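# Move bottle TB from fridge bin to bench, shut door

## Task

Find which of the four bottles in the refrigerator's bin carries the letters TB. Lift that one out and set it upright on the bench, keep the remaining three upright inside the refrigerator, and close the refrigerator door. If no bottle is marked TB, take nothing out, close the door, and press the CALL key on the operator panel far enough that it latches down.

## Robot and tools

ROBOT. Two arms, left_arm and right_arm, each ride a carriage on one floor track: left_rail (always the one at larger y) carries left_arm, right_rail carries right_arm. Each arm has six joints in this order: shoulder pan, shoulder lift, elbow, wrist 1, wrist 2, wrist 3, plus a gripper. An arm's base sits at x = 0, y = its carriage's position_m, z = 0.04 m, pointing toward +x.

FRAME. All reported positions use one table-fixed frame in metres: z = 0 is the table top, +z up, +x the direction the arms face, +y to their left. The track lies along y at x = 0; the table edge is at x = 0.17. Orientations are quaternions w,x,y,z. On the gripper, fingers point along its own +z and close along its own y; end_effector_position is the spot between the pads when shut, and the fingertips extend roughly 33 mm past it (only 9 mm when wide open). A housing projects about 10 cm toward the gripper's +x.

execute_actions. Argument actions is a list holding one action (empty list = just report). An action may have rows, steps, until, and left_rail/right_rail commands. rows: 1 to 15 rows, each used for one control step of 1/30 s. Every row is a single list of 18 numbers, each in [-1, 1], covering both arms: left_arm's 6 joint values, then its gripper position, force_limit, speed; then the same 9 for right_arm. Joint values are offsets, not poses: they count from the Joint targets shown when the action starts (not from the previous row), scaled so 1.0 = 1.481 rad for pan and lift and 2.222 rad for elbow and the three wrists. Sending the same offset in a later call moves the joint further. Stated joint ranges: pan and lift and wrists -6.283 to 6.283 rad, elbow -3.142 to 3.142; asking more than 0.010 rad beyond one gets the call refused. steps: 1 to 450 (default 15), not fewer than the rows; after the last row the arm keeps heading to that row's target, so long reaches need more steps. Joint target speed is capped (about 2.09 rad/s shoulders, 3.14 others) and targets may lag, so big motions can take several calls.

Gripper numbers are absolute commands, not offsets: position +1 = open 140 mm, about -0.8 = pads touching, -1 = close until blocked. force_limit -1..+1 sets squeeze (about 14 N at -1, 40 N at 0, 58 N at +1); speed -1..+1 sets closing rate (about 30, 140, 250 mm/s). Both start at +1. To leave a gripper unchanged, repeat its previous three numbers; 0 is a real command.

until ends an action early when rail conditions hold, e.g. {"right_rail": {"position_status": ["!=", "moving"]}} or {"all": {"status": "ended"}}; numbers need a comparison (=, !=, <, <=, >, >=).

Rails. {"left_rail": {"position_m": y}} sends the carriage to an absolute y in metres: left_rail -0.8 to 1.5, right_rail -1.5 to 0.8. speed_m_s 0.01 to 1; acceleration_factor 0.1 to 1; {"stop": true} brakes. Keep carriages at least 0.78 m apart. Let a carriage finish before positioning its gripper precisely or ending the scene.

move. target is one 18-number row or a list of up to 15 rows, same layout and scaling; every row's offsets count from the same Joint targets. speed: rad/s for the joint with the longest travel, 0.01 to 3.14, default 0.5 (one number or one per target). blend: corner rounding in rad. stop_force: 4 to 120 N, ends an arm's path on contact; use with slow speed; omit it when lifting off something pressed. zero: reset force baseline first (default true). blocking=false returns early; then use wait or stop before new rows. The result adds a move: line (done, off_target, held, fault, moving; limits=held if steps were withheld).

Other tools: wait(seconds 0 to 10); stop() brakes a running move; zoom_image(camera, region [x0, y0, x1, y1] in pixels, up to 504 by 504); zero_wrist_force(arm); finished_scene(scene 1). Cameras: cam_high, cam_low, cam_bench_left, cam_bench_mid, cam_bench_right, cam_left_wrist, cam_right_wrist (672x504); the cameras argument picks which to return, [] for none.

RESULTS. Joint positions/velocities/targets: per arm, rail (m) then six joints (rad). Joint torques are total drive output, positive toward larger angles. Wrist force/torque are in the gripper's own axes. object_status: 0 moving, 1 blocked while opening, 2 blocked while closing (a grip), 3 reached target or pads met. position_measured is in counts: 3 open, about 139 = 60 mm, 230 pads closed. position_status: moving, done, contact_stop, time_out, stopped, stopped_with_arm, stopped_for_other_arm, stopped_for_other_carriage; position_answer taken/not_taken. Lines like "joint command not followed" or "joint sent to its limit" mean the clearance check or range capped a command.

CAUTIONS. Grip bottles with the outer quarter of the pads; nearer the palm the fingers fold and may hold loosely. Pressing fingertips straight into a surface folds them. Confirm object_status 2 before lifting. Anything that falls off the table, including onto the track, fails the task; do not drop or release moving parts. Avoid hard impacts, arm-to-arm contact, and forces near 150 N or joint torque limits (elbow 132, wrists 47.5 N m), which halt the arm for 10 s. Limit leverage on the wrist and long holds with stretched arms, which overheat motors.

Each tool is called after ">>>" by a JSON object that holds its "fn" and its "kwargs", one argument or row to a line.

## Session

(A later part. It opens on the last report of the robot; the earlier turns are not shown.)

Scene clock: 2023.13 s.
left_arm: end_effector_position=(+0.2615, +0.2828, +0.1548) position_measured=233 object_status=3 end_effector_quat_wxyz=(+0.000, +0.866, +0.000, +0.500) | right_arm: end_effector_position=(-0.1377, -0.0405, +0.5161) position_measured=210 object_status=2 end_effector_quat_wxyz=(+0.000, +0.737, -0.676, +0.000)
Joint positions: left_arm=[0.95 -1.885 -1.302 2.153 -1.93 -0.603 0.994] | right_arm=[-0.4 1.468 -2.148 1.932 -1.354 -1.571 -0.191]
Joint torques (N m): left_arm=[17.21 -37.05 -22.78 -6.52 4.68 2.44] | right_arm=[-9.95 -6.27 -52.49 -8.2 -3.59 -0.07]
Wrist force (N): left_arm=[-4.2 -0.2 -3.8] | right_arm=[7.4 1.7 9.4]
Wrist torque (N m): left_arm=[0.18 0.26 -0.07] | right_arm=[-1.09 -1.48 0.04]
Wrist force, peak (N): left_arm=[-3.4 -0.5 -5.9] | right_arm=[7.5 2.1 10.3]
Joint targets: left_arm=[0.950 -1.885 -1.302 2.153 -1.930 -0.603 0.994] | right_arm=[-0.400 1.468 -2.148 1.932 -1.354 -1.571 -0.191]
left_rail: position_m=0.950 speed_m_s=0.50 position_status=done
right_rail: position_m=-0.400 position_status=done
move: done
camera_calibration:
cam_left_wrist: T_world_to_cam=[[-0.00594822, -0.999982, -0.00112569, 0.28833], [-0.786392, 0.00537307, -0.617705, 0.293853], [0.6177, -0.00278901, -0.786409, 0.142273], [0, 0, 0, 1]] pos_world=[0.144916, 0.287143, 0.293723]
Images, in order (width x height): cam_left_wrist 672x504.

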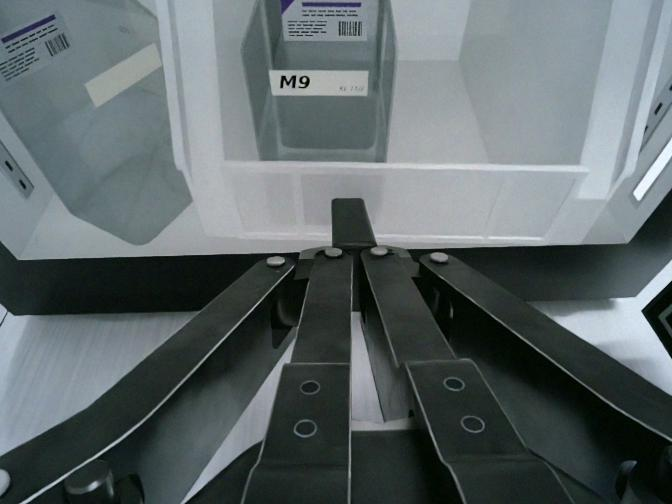

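>>> {"fn": "move", "kwargs": {
  "target": [0.0367,0.0038,0.0058,-0.0412,0.0108,0.0394,-1,0.2,0,0,0,0,0,0,0,-1,0.3,-1],
  "speed": 0.08,
  "stop_force": 25,
  "cameras": ["cam_left_wrist"]
}}

Scene clock: 2029.30 s.
left_arm: end_effector_position=(+0.2980, +0.2828, +0.1549) position_measured=233 object_status=3 end_effector_quat_wxyz=(+0.000, +0.866, +0.000, +0.500) | right_arm: end_effector_position=(-0.1377, -0.0405, +0.5161) position_measured=210 object_status=2 end_effector_quat_wxyz=(+0.000, +0.737, -0.676, +0.000)
Joint positions: left_arm=[0.95 -1.83 -1.297 2.166 -2.022 -0.579 1.082] | right_arm=[-0.4 1.468 -2.148 1.932 -1.354 -1.571 -0.191]
Joint torques (N m): left_arm=[22.33 -37.4 -20.04 -6.51 4.82 2.32] | right_arm=[-11.28 -6.79 -51.9 -8.2 -2.75 0.1]
Wrist force (N): left_arm=[-4.9 1.7 -10.1] | right_arm=[6.4 0.1 9.8]
Wrist torque (N m): left_arm=[0.37 0.22 -0.04] | right_arm=[-1.06 -1.33 0.05]
Wrist force, peak (N): left_arm=[-15.4 5.2 -20.3] | right_arm=[7.3 1.7 10.7]
Joint targets: left_arm=[0.950 -1.830 -1.297 2.166 -2.022 -0.579 1.082] | right_arm=[-0.400 1.468 -2.148 1.932 -1.354 -1.571 -0.191]
left_rail: position_m=0.950 speed_m_s=0.50 position_status=done
right_rail: position_m=-0.400 position_status=done
move: done
camera_calibration:
cam_left_wrist: T_world_to_cam=[[-0.00598185, -0.999982, -0.000766743, 0.288448], [-0.786393, 0.0051778, -0.617705, 0.322613], [0.617698, -0.00309206, -0.786409, 0.119815], [0, 0, 0, 1]] pos_world=[0.181416, 0.287143, 0.293725]
Images, in order (width x height): cam_left_wrist 672x504.

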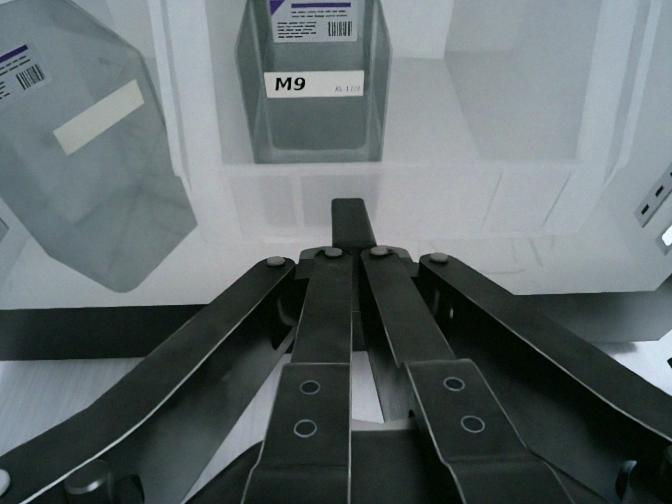

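>>> {"fn": "move", "kwargs": {
  "target": [0.0045,0.0004,0.0007,-0.0050,0.0013,0.0048,-1,0.2,0,0,0,0,0,0,0,-1,0.3,-1],
  "speed": 0.05,
  "stop_force": 20,
  "cameras": ["cam_left_wrist"]
}}

Scene clock: 2045.33 s.
left_arm: end_effector_position=(+0.3026, +0.2830, +0.1550) position_measured=233 object_status=3 end_effector_quat_wxyz=(+0.000, +0.866, +0.000, +0.500) | right_arm: end_effector_position=(-0.1377, -0.0405, +0.5161) position_measured=210 object_status=2 end_effector_quat_wxyz=(+0.000, +0.737, -0.676, +0.000)
Joint positions: left_arm=[0.95 -1.824 -1.296 2.168 -2.033 -0.576 1.092] | right_arm=[-0.4 1.468 -2.148 1.932 -1.354 -1.571 -0.191]
Joint torques (N m): left_arm=[31.39 -49.64 -23.83 -6.02 12.08 2.41] | right_arm=[-11.05 -9.55 -49.64 -8 -0.43 -0.28]
Wrist force (N): left_arm=[-27.6 0.0 -16.9] | right_arm=[6.8 -2.3 5.7]
Wrist torque (N m): left_arm=[0.21 -0.34 -0.07] | right_arm=[-1.04 -1.47 0.08]
Wrist force, peak (N): left_arm=[-28.7 0.7 -18.1] | right_arm=[6.8 0.0 10.7]
Joint targets: left_arm=[0.950 -1.824 -1.296 2.168 -2.033 -0.576 1.092] | right_arm=[-0.400 1.468 -2.148 1.932 -1.354 -1.571 -0.191]
left_rail: position_m=0.950 speed_m_s=0.50 position_status=done
right_rail: position_m=-0.400 position_status=done
move: done
camera_calibration:
cam_left_wrist: T_world_to_cam=[[-0.00576389, -0.999983, -0.000720136, 0.288621], [-0.786221, 0.00497677, -0.617925, 0.326304], [0.617918, -0.00299547, -0.786237, 0.116995], [0, 0, 0, 1]] pos_world=[0.185917, 0.287343, 0.293824]
Images, in order (width x height): cam_left_wrist 672x504.

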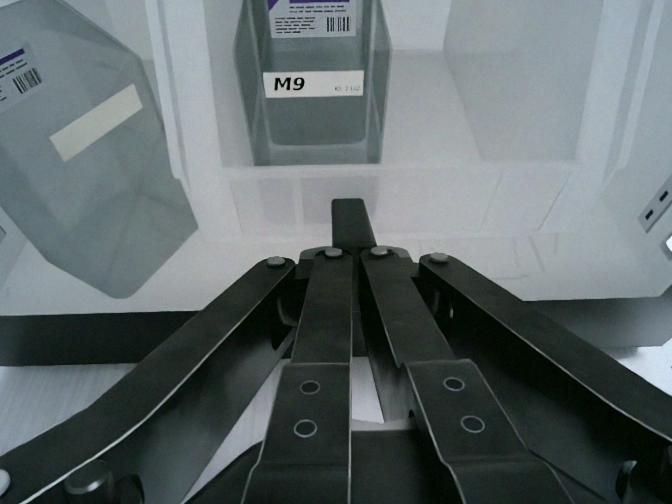

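>>> {"fn": "move", "kwargs": {
  "target": [
    [-0.1557,0.0040,-0.0358,0.1539,-0.0546,-0.1491,-1,0.2,0,0,0,0,0,0,0,-1,0.3,-1],
    [-0.1922,-0.0617,-0.0808,0.2641,-0.0703,-0.1775,-1,0.2,0,0,0,0,0,0,0,-1,0.3,-1]
  ],
  "speed": [0.25,0.5],
  "blend": 0.05,
  "cameras": ["cam_left_wrist"]
}}

>>> {"fn": "execute_actions", "kwargs": {
  "actions": [
    {"left_rail": {"position_m": 1.45, "speed_m_s": 0.6, "acceleration_factor": 0.5}, "steps": 150, "until": {"left_rail": {"position_status": ["!=", "moving"]}}}
  ],
  "cameras": ["cam_left_wrist", "cam_high", "cam_right_wrist"]
}}

Scene clock: 2062.90 s.
left_arm: end_effector_position=(+0.1000, +0.2829, +0.2500) position_measured=233 object_status=3 end_effector_quat_wxyz=(+0.000, +0.866, +0.000, +0.500) | right_arm: end_effector_position=(-0.1377, -0.0405, +0.5161) position_measured=210 object_status=2 end_effector_quat_wxyz=(+0.000, +0.737, -0.676, +0.000)
Joint positions: left_arm=[0.95 -2.108 -1.387 1.988 -1.447 -0.732 0.698] | right_arm=[-0.4 1.468 -2.148 1.932 -1.354 -1.571 -0.191]
Joint torques (N m): left_arm=[-9.87 -73.58 -58.52 1.59 -0.69 -1.81] | right_arm=[-12.74 -9.44 -49.22 -8.18 -1.66 -0.98]
Wrist force (N): left_arm=[-1.2 -0.4 -4.3] | right_arm=[7.4 1.1 10.4]
Wrist torque (N m): left_arm=[0.03 0.20 -0.07] | right_arm=[-1.11 -1.48 0.05]
Wrist force, peak (N): left_arm=[-28.1 0.6 -17.1] | right_arm=[7.2 1.5 11.0]
Joint targets: left_arm=[0.950 -2.108 -1.387 1.988 -1.446 -0.732 0.698] | right_arm=[-0.400 1.468 -2.148 1.932 -1.354 -1.571 -0.191]
left_rail: position_m=0.950 speed_m_s=0.50 position_status=done
right_rail: position_m=-0.400 position_status=done
move: done
camera_calibration:
cam_left_wrist: T_world_to_cam=[[-0.00633617, -0.999979, -0.00143718, 0.287692], [-0.786608, 0.00587156, -0.617425, 0.225476], [0.61742, -0.00278161, -0.786629, 0.316915], [0, 0, 0, 1]] pos_world=[-0.0164852, 0.287244, 0.388922]
Images, in order (width x height): cam_left_wrist 672x504.

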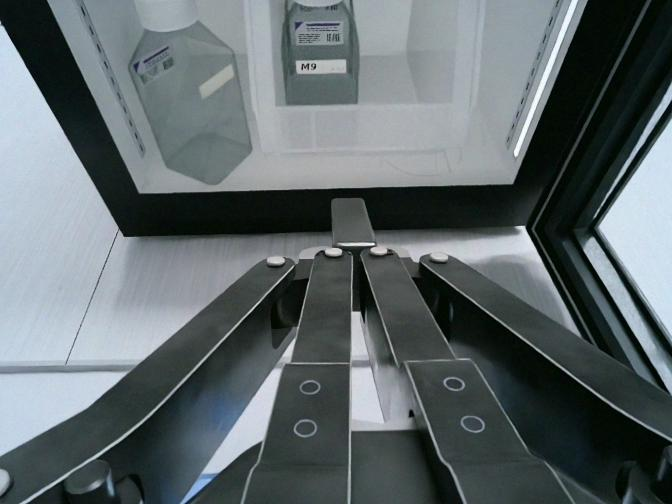

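Scene clock: 2064.70 s.
left_arm: end_effector_position=(+0.1000, +0.7828, +0.2502) position_measured=233 object_status=3 end_effector_quat_wxyz=(+0.000, +0.866, +0.000, +0.500) | right_arm: end_effector_position=(-0.1377, -0.0405, +0.5161) position_measured=210 object_status=2 end_effector_quat_wxyz=(+0.000, +0.737, -0.676, +0.000)
Joint positions: left_arm=[1.45 -2.108 -1.387 1.988 -1.446 -0.732 0.698] | right_arm=[-0.4 1.468 -2.148 1.932 -1.354 -1.571 -0.191]
Joint torques (N m): left_arm=[0.13 -49.71 -43.44 -0.55 1.48 -1.71] | right_arm=[-9.67 -7.49 -48.26 -8.06 -2.02 -0.57]
Wrist force (N): left_arm=[-1.5 -1.0 -4.0] | right_arm=[7.3 1.4 10.6]
Wrist torque (N m): left_arm=[-0.11 0.27 -0.08] | right_arm=[-1.05 -1.47 0.04]
Wrist force, peak (N): left_arm=[-1.4 -2.5 -4.6] | right_arm=[7.3 1.5 11.0]
Joint targets: left_arm=[1.450 -2.108 -1.387 1.988 -1.446 -0.732 0.698] | right_arm=[-0.400 1.468 -2.148 1.932 -1.354 -1.571 -0.191]
Tool commands: left_gripper/position=-1.0 left_gripper/force_limit=+0.2 left_gripper/speed=+0.0 right_gripper/position=-1.0 right_gripper/force_limit=+0.3 right_gripper/speed=-1.0
left_rail: position_m=1.450 speed_m_s=0.60 position_status=done
right_rail: position_m=-0.400 position_status=done
camera_calibration:
cam_left_wrist: T_world_to_cam=[[-0.00625879, -0.999979, -0.00137499, 0.787659], [-0.786648, 0.00577247, -0.617375, 0.222722], [0.61737, -0.00278238, -0.786668, 0.318478], [0, 0, 0, 1]] pos_world=[-0.016485, 0.787243, 0.389123]
cam_right_wrist: T_world_to_cam=[[-0.994127, -0.0969852, 0.0480125, -0.162215], [-0.0714465, 0.921424, 0.381933, -0.184435], [-0.0812818, 0.37626, -0.922942, 0.659781], [0, 0, 0, 1]] pos_world=[-0.120811, -0.094039, 0.68717]
Images, in order (width x height): cam_high 672x504, cam_left_wrist 672x504, cam_right_wrist 672x504.

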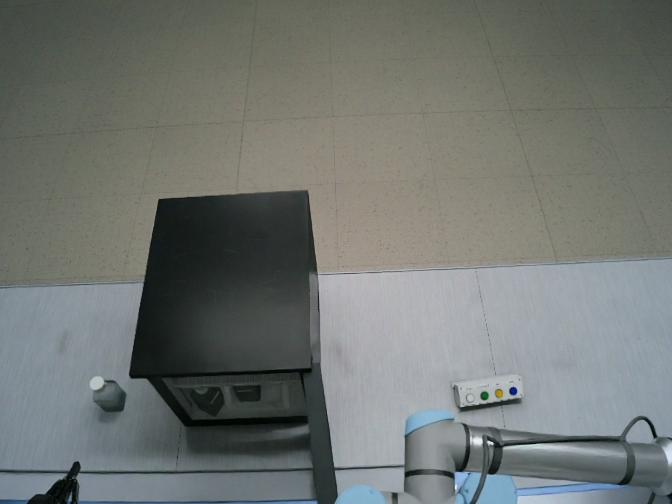

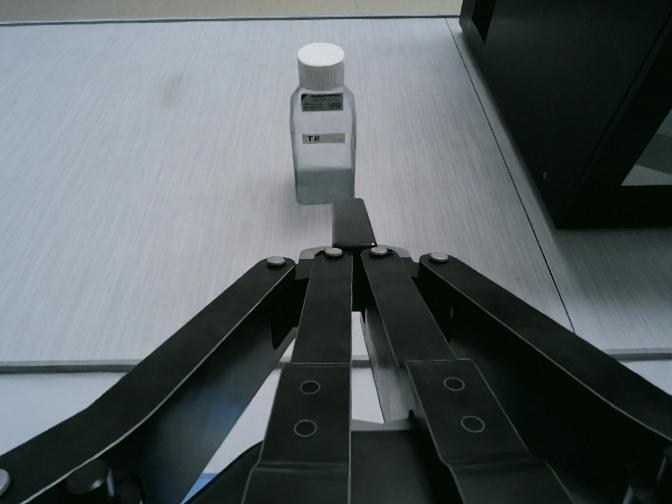

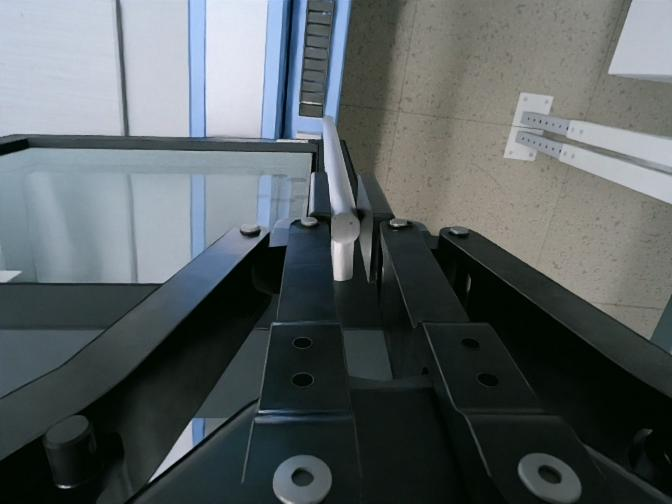

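>>> {"fn": "move", "kwargs": {
  "target": [
    [0,0,0,0,0,0,-1,0.2,0,0.0219,0.0497,-0.0145,-0.0186,0,0.0538,-1,0.3,-1],
    [0,0,0,0,0,0,-1,0.2,0,0.0319,0.0968,-0.0305,-0.0340,0,0.0998,-1,0.3,-1],
    [0,0,0,0,0,0,-1,0.2,0,0.0355,0.1423,-0.0480,-0.0468,0,0.1415,-1,0.3,-1],
    [0,0,0,0,0,0,-1,0.2,0,0.0339,0.1859,-0.0668,-0.0571,0,0.1797,-1,0.3,-1],
    [0,0,0,0,0,0,-1,0.2,0,0.0284,0.2278,-0.0867,-0.0652,0,0.2153,-1,0.3,-1],
    [0,0,0,0,0,0,-1,0.2,0,0.0196,0.2681,-0.1075,-0.0712,0,0.2487,-1,0.3,-1],
    [0,0,0,0,0,0,-1,0.2,0,0.0083,0.3067,-0.1290,-0.0754,0,0.2805,-1,0.3,-1],
    [0,0,0,0,0,0,-1,0.2,0,-0.0049,0.3439,-0.1513,-0.0779,0,0.3109,-1,0.3,-1],
    [0,0,0,0,0,0,-1,0.2,0,-0.0201,0.3793,-0.1738,-0.0790,0,0.3401,-1,0.3,-1],
    [0,0,0,0,0,0,-1,0.2,0,-0.0370,0.4134,-0.1967,-0.0788,0,0.3681,-1,0.3,-1],
    [0,0,0,0,0,0,-1,0.2,0,-0.0551,0.4457,-0.2196,-0.0774,0,0.3953,-1,0.3,-1],
    [0,0,0,0,0,0,-1,0.2,0,-0.0741,0.4771,-0.2429,-0.0751,0,0.4219,-1,0.3,-1],
    [0,0,0,0,0,0,-1,0.2,0,-0.0944,0.5065,-0.2657,-0.0719,0,0.4476,-1,0.3,-1]
  ],
  "speed": 0.14,
  "blend": 0.01,
  "stop_force": 60,
  "cameras": ["cam_high"]
}}

Scene clock: 2104.73 s.
left_arm: end_effector_position=(+0.1000, +0.7829, +0.2501) position_measured=233 object_status=3 end_effector_quat_wxyz=(+0.000, +0.866, +0.000, +0.500) | right_arm: end_effector_position=(+0.0225, +0.4141, +0.5159) position_measured=210 object_status=2 end_effector_quat_wxyz=(+0.000, -0.259, +0.966, +0.000)
Joint positions: left_arm=[1.45 -2.108 -1.387 1.988 -1.446 -0.732 0.698] | right_arm=[-0.4 1.328 -1.398 1.342 -1.514 -1.571 0.804]
Joint torques (N m): left_arm=[14.95 -43.16 -30.61 -5.02 3.27 -0.45] | right_arm=[-12.48 -54.89 -64.84 -2.04 -0.27 3.16]
Wrist force (N): left_arm=[-1.1 -1.1 -4.3] | right_arm=[5.5 -5.8 8.9]
Wrist torque (N m): left_arm=[-0.13 0.19 -0.08] | right_arm=[-0.88 -1.36 0.03]
Wrist force, peak (N): left_arm=[-1.8 -0.8 -4.6] | right_arm=[3.7 -28.5 24.8]
Joint targets: left_arm=[1.450 -2.108 -1.387 1.988 -1.446 -0.732 0.698] | right_arm=[-0.400 1.328 -1.398 1.342 -1.514 -1.571 0.804]
left_rail: position_m=1.450 speed_m_s=0.60 position_status=done
right_rail: position_m=-0.400 position_status=done
move: done
Images, in order (width x height): cam_high 672x504.

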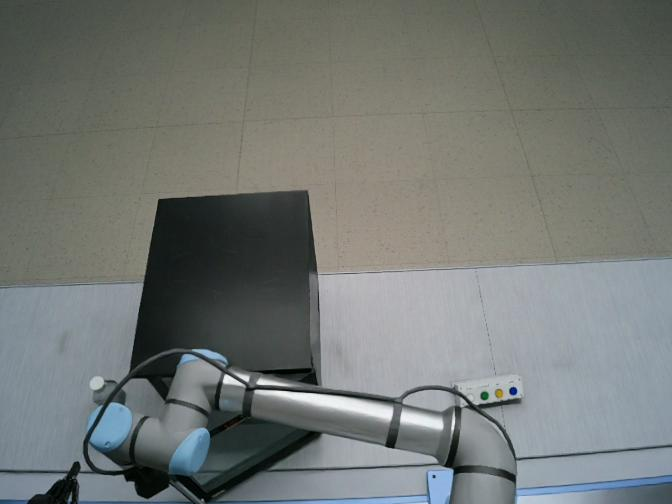

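>>> {"fn": "move", "kwargs": {
  "target": [
    [0,0,0,0,0,0,-1,0.2,0,-0.0212,0.0282,-0.0227,0.0039,0,0.0252,-1,0.3,-1],
    [0,0,0,0,0,0,-1,0.2,0,-0.0428,0.0542,-0.0443,0.0082,0,0.0500,-1,0.3,-1],
    [0,0,0,0,0,0,-1,0.2,0,-0.0651,0.0791,-0.0657,0.0130,0,0.0744,-1,0.3,-1],
    [0,0,0,0,0,0,-1,0.2,0,-0.0880,0.1026,-0.0865,0.0181,0,0.0985,-1,0.3,-1],
    [0,0,0,0,0,0,-1,0.2,0,-0.1114,0.1243,-0.1061,0.0233,0,0.1221,-1,0.3,-1]
  ],
  "speed": 0.09,
  "blend": 0.01,
  "stop_force": 60,
  "cameras": ["cam_right_wrist"]
}}

Scene clock: 2122.50 s.
left_arm: end_effector_position=(+0.1000, +0.7829, +0.2501) position_measured=233 object_status=3 end_effector_quat_wxyz=(+0.000, +0.866, +0.000, +0.500) | right_arm: end_effector_position=(+0.1981, +0.4968, +0.5158) position_measured=210 object_status=2 end_effector_quat_wxyz=(+0.000, -0.044, +0.999, +0.000)
Joint positions: left_arm=[1.45 -2.108 -1.387 1.988 -1.446 -0.732 0.698] | right_arm=[-0.4 1.163 -1.214 1.106 -1.462 -1.571 1.075]
Joint torques (N m): left_arm=[15.75 -41.89 -30.92 -5.07 3.11 0.11] | right_arm=[-15.97 -68.41 -59.45 -0.18 0.17 3.39]
Wrist force (N): left_arm=[-1.4 -1.2 -4.4] | right_arm=[6.3 -1.6 3.4]
Wrist torque (N m): left_arm=[-0.16 0.25 -0.08] | right_arm=[-1.11 -1.43 0.00]
Wrist force, peak (N): left_arm=[-1.2 -0.8 -5.0] | right_arm=[7.3 12.1 11.7]
Joint targets: left_arm=[1.450 -2.108 -1.387 1.988 -1.446 -0.732 0.698] | right_arm=[-0.400 1.163 -1.214 1.106 -1.462 -1.571 1.075]
left_rail: position_m=1.450 speed_m_s=0.60 position_status=done
right_rail: position_m=-0.400 position_status=done
move: done
camera_calibration:
cam_right_wrist: T_world_to_cam=[[-0.097093, 0.994146, 0.047397, -0.495731], [0.921238, 0.0717447, 0.382326, -0.43013], [0.376687, 0.080785, -0.922811, 0.540659], [0, 0, 0, 1]] pos_world=[0.144461, 0.480012, 0.686872]
Images, in order (width x height): cam_right_wrist 672x504.

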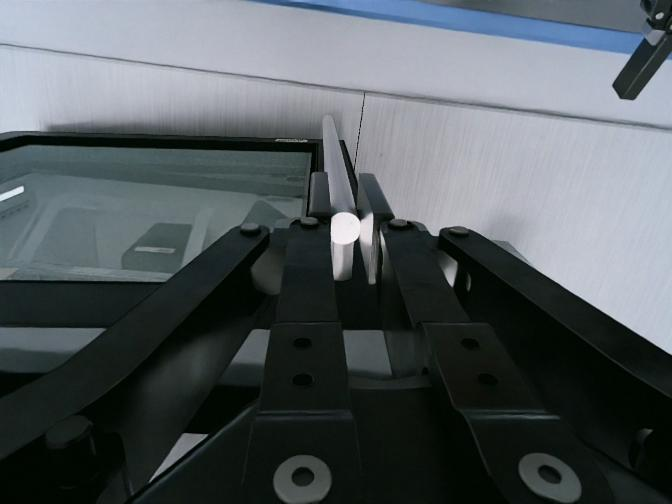

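>>> {"fn": "move", "kwargs": {
  "target": [
    [0,0,0,0,0,0,-1,0.2,0,-0.0118,0.0103,-0.0095,0.0026,0,0.0118,-1,0.3,-1],
    [0,0,0,0,0,0,-1,0.2,0,-0.0238,0.0200,-0.0186,0.0052,0,0.0234,-1,0.3,-1]
  ],
  "speed": 0.03,
  "blend": 0.005,
  "stop_force": 25,
  "cameras": ["cam_right_wrist", "cam_high"]
}}

Scene clock: 2132.23 s.
left_arm: end_effector_position=(+0.1000, +0.7829, +0.2501) position_measured=233 object_status=3 end_effector_quat_wxyz=(+0.000, +0.866, +0.000, +0.500) | right_arm: end_effector_position=(+0.2322, +0.5033, +0.5158) position_measured=210 object_status=2 end_effector_quat_wxyz=(+0.000, -0.005, +1.000, +0.000)
Joint positions: left_arm=[1.45 -2.108 -1.387 1.988 -1.446 -0.732 0.698] | right_arm=[-0.4 1.131 -1.187 1.069 -1.451 -1.571 1.122]
Joint torques (N m): left_arm=[15.71 -42.27 -31.26 -5.1 3.48 0.47] | right_arm=[-13 -89.14 -38.61 -11.49 -8.49 -3.09]
Wrist force (N): left_arm=[-1.3 -0.7 -3.7] | right_arm=[33.8 -6.8 -3.2]
Wrist torque (N m): left_arm=[-0.03 0.24 -0.07] | right_arm=[-0.94 -0.63 0.11]
Wrist force, peak (N): left_arm=[-1.5 -0.9 -4.8] | right_arm=[48.8 -11.9 -2.4]
Joint targets: left_arm=[1.450 -2.108 -1.387 1.988 -1.446 -0.732 0.698] | right_arm=[-0.400 1.131 -1.187 1.069 -1.451 -1.571 1.122]
left_rail: position_m=1.450 speed_m_s=0.60 position_status=done
right_rail: position_m=-0.400 position_status=done
move: contact (right_arm); path passed 1 of 2 targets
camera_calibration:
cam_right_wrist: T_world_to_cam=[[-0.01962, 0.998683, 0.0473956, -0.519103], [0.924082, 0.0000162141, 0.382195, -0.426479], [0.381691, 0.051296, -0.922866, 0.541], [0, 0, 0, 1]] pos_world=[0.177421, 0.490675, 0.686871]
Images, in order (width x height): cam_high 672x504, cam_right_wrist 672x504.

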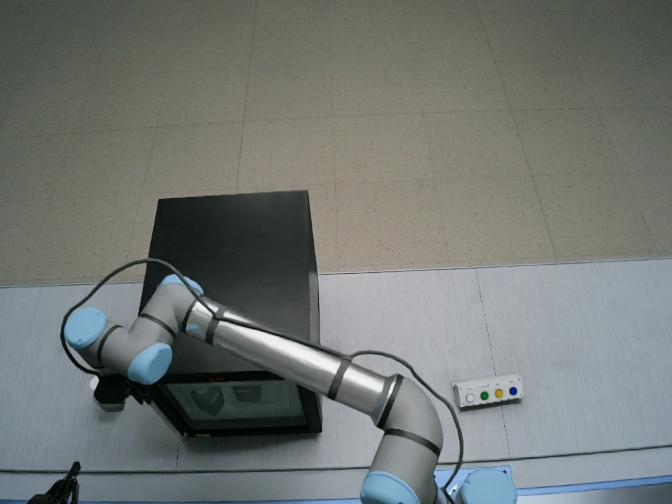

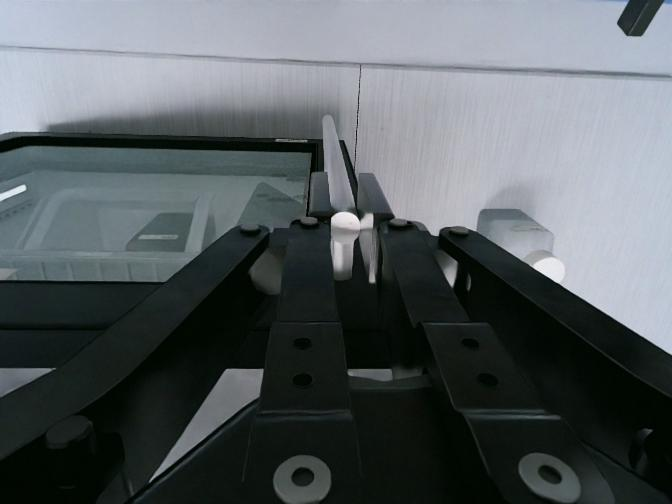

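>>> {"fn": "execute_actions", "kwargs": {
  "actions": [
    {"rows": [[0,0,0,0,0,0,-1,0.2,0,0,0,0,0,0,0,0.0,0,-0.9]], "steps": 60}
  ],
  "cameras": ["cam_right_wrist"]
}}

Scene clock: 2141.57 s.
left_arm: end_effector_position=(+0.1000, +0.7829, +0.2501) position_measured=233 object_status=3 end_effector_quat_wxyz=(+0.000, +0.866, +0.000, +0.500) | right_arm: end_effector_position=(+0.2322, +0.5033, +0.5158) position_measured=129 object_status=3 end_effector_quat_wxyz=(+0.000, -0.005, +1.000, +0.000)
Joint positions: left_arm=[1.45 -2.108 -1.387 1.988 -1.446 -0.732 0.698] | right_arm=[-0.4 1.131 -1.187 1.069 -1.451 -1.571 1.122]
Joint torques (N m): left_arm=[14.8 -41.1 -30.32 -5.01 3.46 0.26] | right_arm=[8.21 -73.12 -54.94 -6.39 1.27 -1.72]
Wrist force (N): left_arm=[-1.1 -0.7 -4.1] | right_arm=[5.6 -3.1 1.5]
Wrist torque (N m): left_arm=[-0.03 0.19 -0.07] | right_arm=[-0.71 -1.25 -0.05]
Wrist force, peak (N): left_arm=[-1.4 -1.0 -4.7] | right_arm=[33.7 -10.4 -3.3]
Joint targets: left_arm=[1.450 -2.108 -1.387 1.988 -1.446 -0.732 0.698] | right_arm=[-0.400 1.131 -1.187 1.069 -1.451 -1.571 1.122]
left_rail: position_m=1.450 speed_m_s=0.60 position_status=done
right_rail: position_m=-0.400 position_status=done
camera_calibration:
cam_right_wrist: T_world_to_cam=[[-0.01962, 0.998683, 0.0473956, -0.519203], [0.924082, 0.0000162141, 0.382195, -0.426479], [0.381691, 0.051296, -0.922866, 0.540995], [0, 0, 0, 1]] pos_world=[0.177421, 0.490775, 0.686871]
Images, in order (width x height): cam_right_wrist 672x504.

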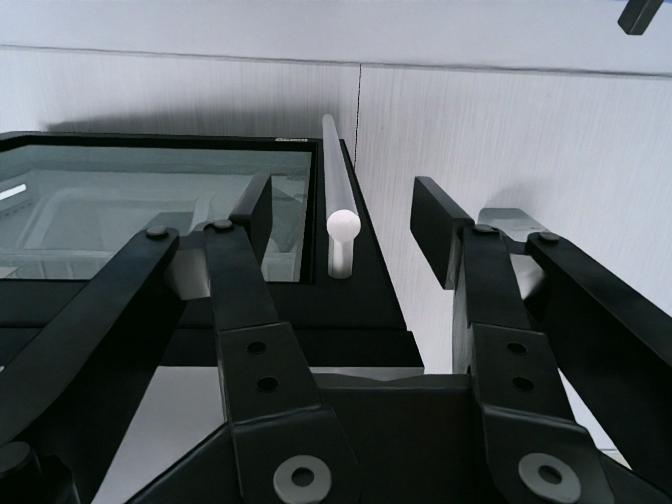

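>>> {"fn": "move", "kwargs": {
  "target": [
    [0,0,0,0,0,0,-1,0.2,0,0,0.0326,-0.1158,0.0933,0,0.004,0.0,0,-0.9],
    [0,0,0,0,0,0,-1,0.2,0,0,-0.6551,0.3382,0.0969,0,0.004,0.0,0,-0.9]
  ],
  "speed": [0.3,0.8],
  "blend": [0.02,0],
  "cameras": ["cam_high", "cam_right_wrist"]
}}

>>> {"fn": "zoom_image", "kwargs": {
  "camera": "cam_high",
  "region": [60, 340, 340, 500]
}}

Scene clock: 2155.03 s.
left_arm: end_effector_position=(+0.1000, +0.7829, +0.2501) position_measured=233 object_status=3 end_effector_quat_wxyz=(+0.000, +0.866, +0.000, +0.500) | right_arm: end_effector_position=(-0.0211, -0.0356, +0.5798) position_measured=129 object_status=3 end_effector_quat_wxyz=(+0.001, +0.000, +1.000, +0.001)
Joint positions: left_arm=[1.45 -2.108 -1.387 1.988 -1.446 -0.732 0.698] | right_arm=[-0.4 1.131 -2.158 1.82 -1.236 -1.571 1.131]
Joint torques (N m): left_arm=[15.81 -39.76 -30.39 -5.04 3.5 0.16] | right_arm=[8.02 -12.49 -35.92 -1.14 0.25 3.01]
Wrist force (N): left_arm=[-1.1 -0.7 -3.8] | right_arm=[5.5 -2.8 1.3]
Wrist torque (N m): left_arm=[-0.04 0.18 -0.07] | right_arm=[-0.65 -1.21 -0.16]
Wrist force, peak (N): left_arm=[-1.1 -0.6 -4.8] | right_arm=[7.2 -6.6 3.4]
Joint targets: left_arm=[1.450 -2.108 -1.387 1.988 -1.446 -0.732 0.698] | right_arm=[-0.400 1.131 -2.158 1.820 -1.236 -1.571 1.131]
left_rail: position_m=1.450 speed_m_s=0.60 position_status=done
right_rail: position_m=-0.400 position_status=done
move: done
camera_calibration:
cam_right_wrist: T_world_to_cam=[[-0.0107561, 0.998661, 0.0506068, 0.00937367], [0.923465, -0.00949085, 0.383566, -0.217983], [0.383533, 0.0508593, -0.922126, 0.72402], [0, 0, 0, 1]] pos_world=[-0.0762849, -0.0482531, 0.750774]
Images, in order (width x height): cam_high 672x504, cam_right_wrist 672x504.

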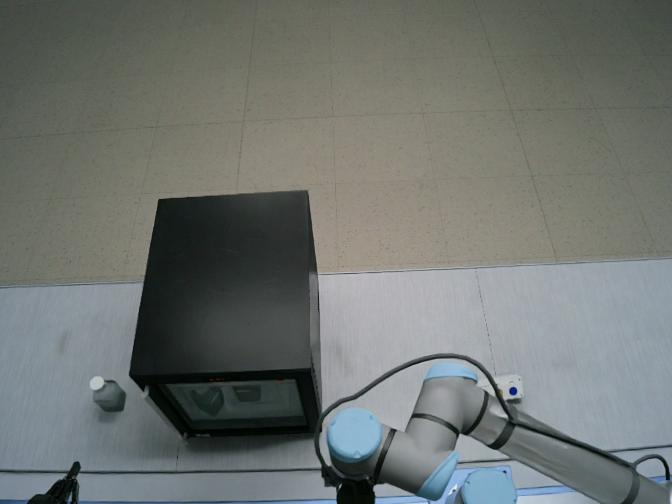

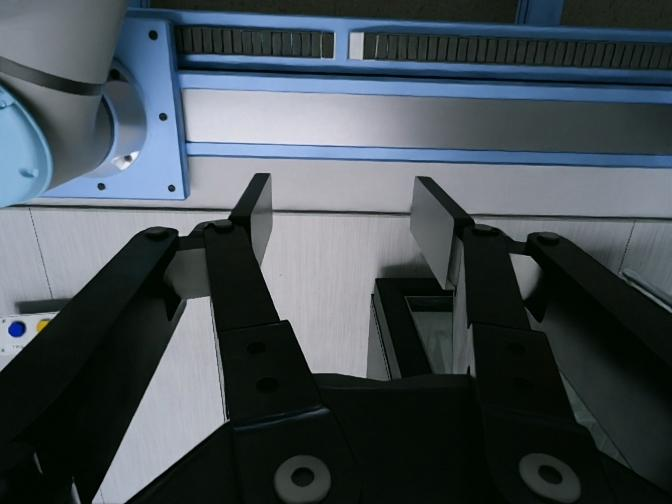

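Scaled by 1.800 from the camera's 672x504 image, which has a finer 960x720 frame.

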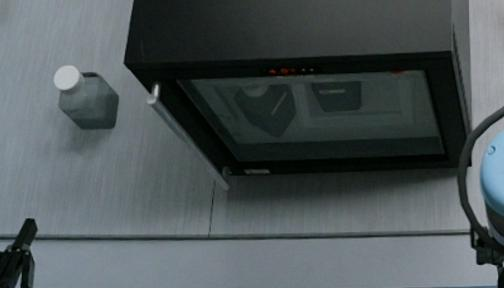

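>>> {"fn": "zoom_image", "kwargs": {
  "camera": "cam_high",
  "region": [120, 360, 220, 450]
}}

>>> {"fn": "zoom_image", "kwargs": {
  "camera": "cam_high",
  "region": [190, 370, 320, 440]
}}

Scaled by 5.040 from the camera's 672x504 image, which has a finer 960x720 frame.

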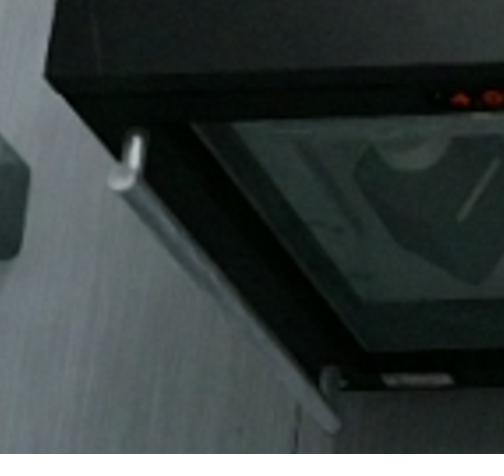

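Scaled by 3.877 from the camera's 672x504 image, which has a finer 960x720 frame.

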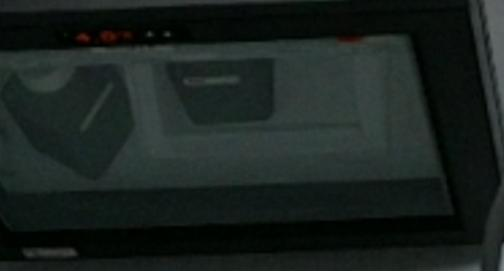

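>>> {"fn": "finished_scene", "kwargs": {

}}

The scene is finished: the task was done.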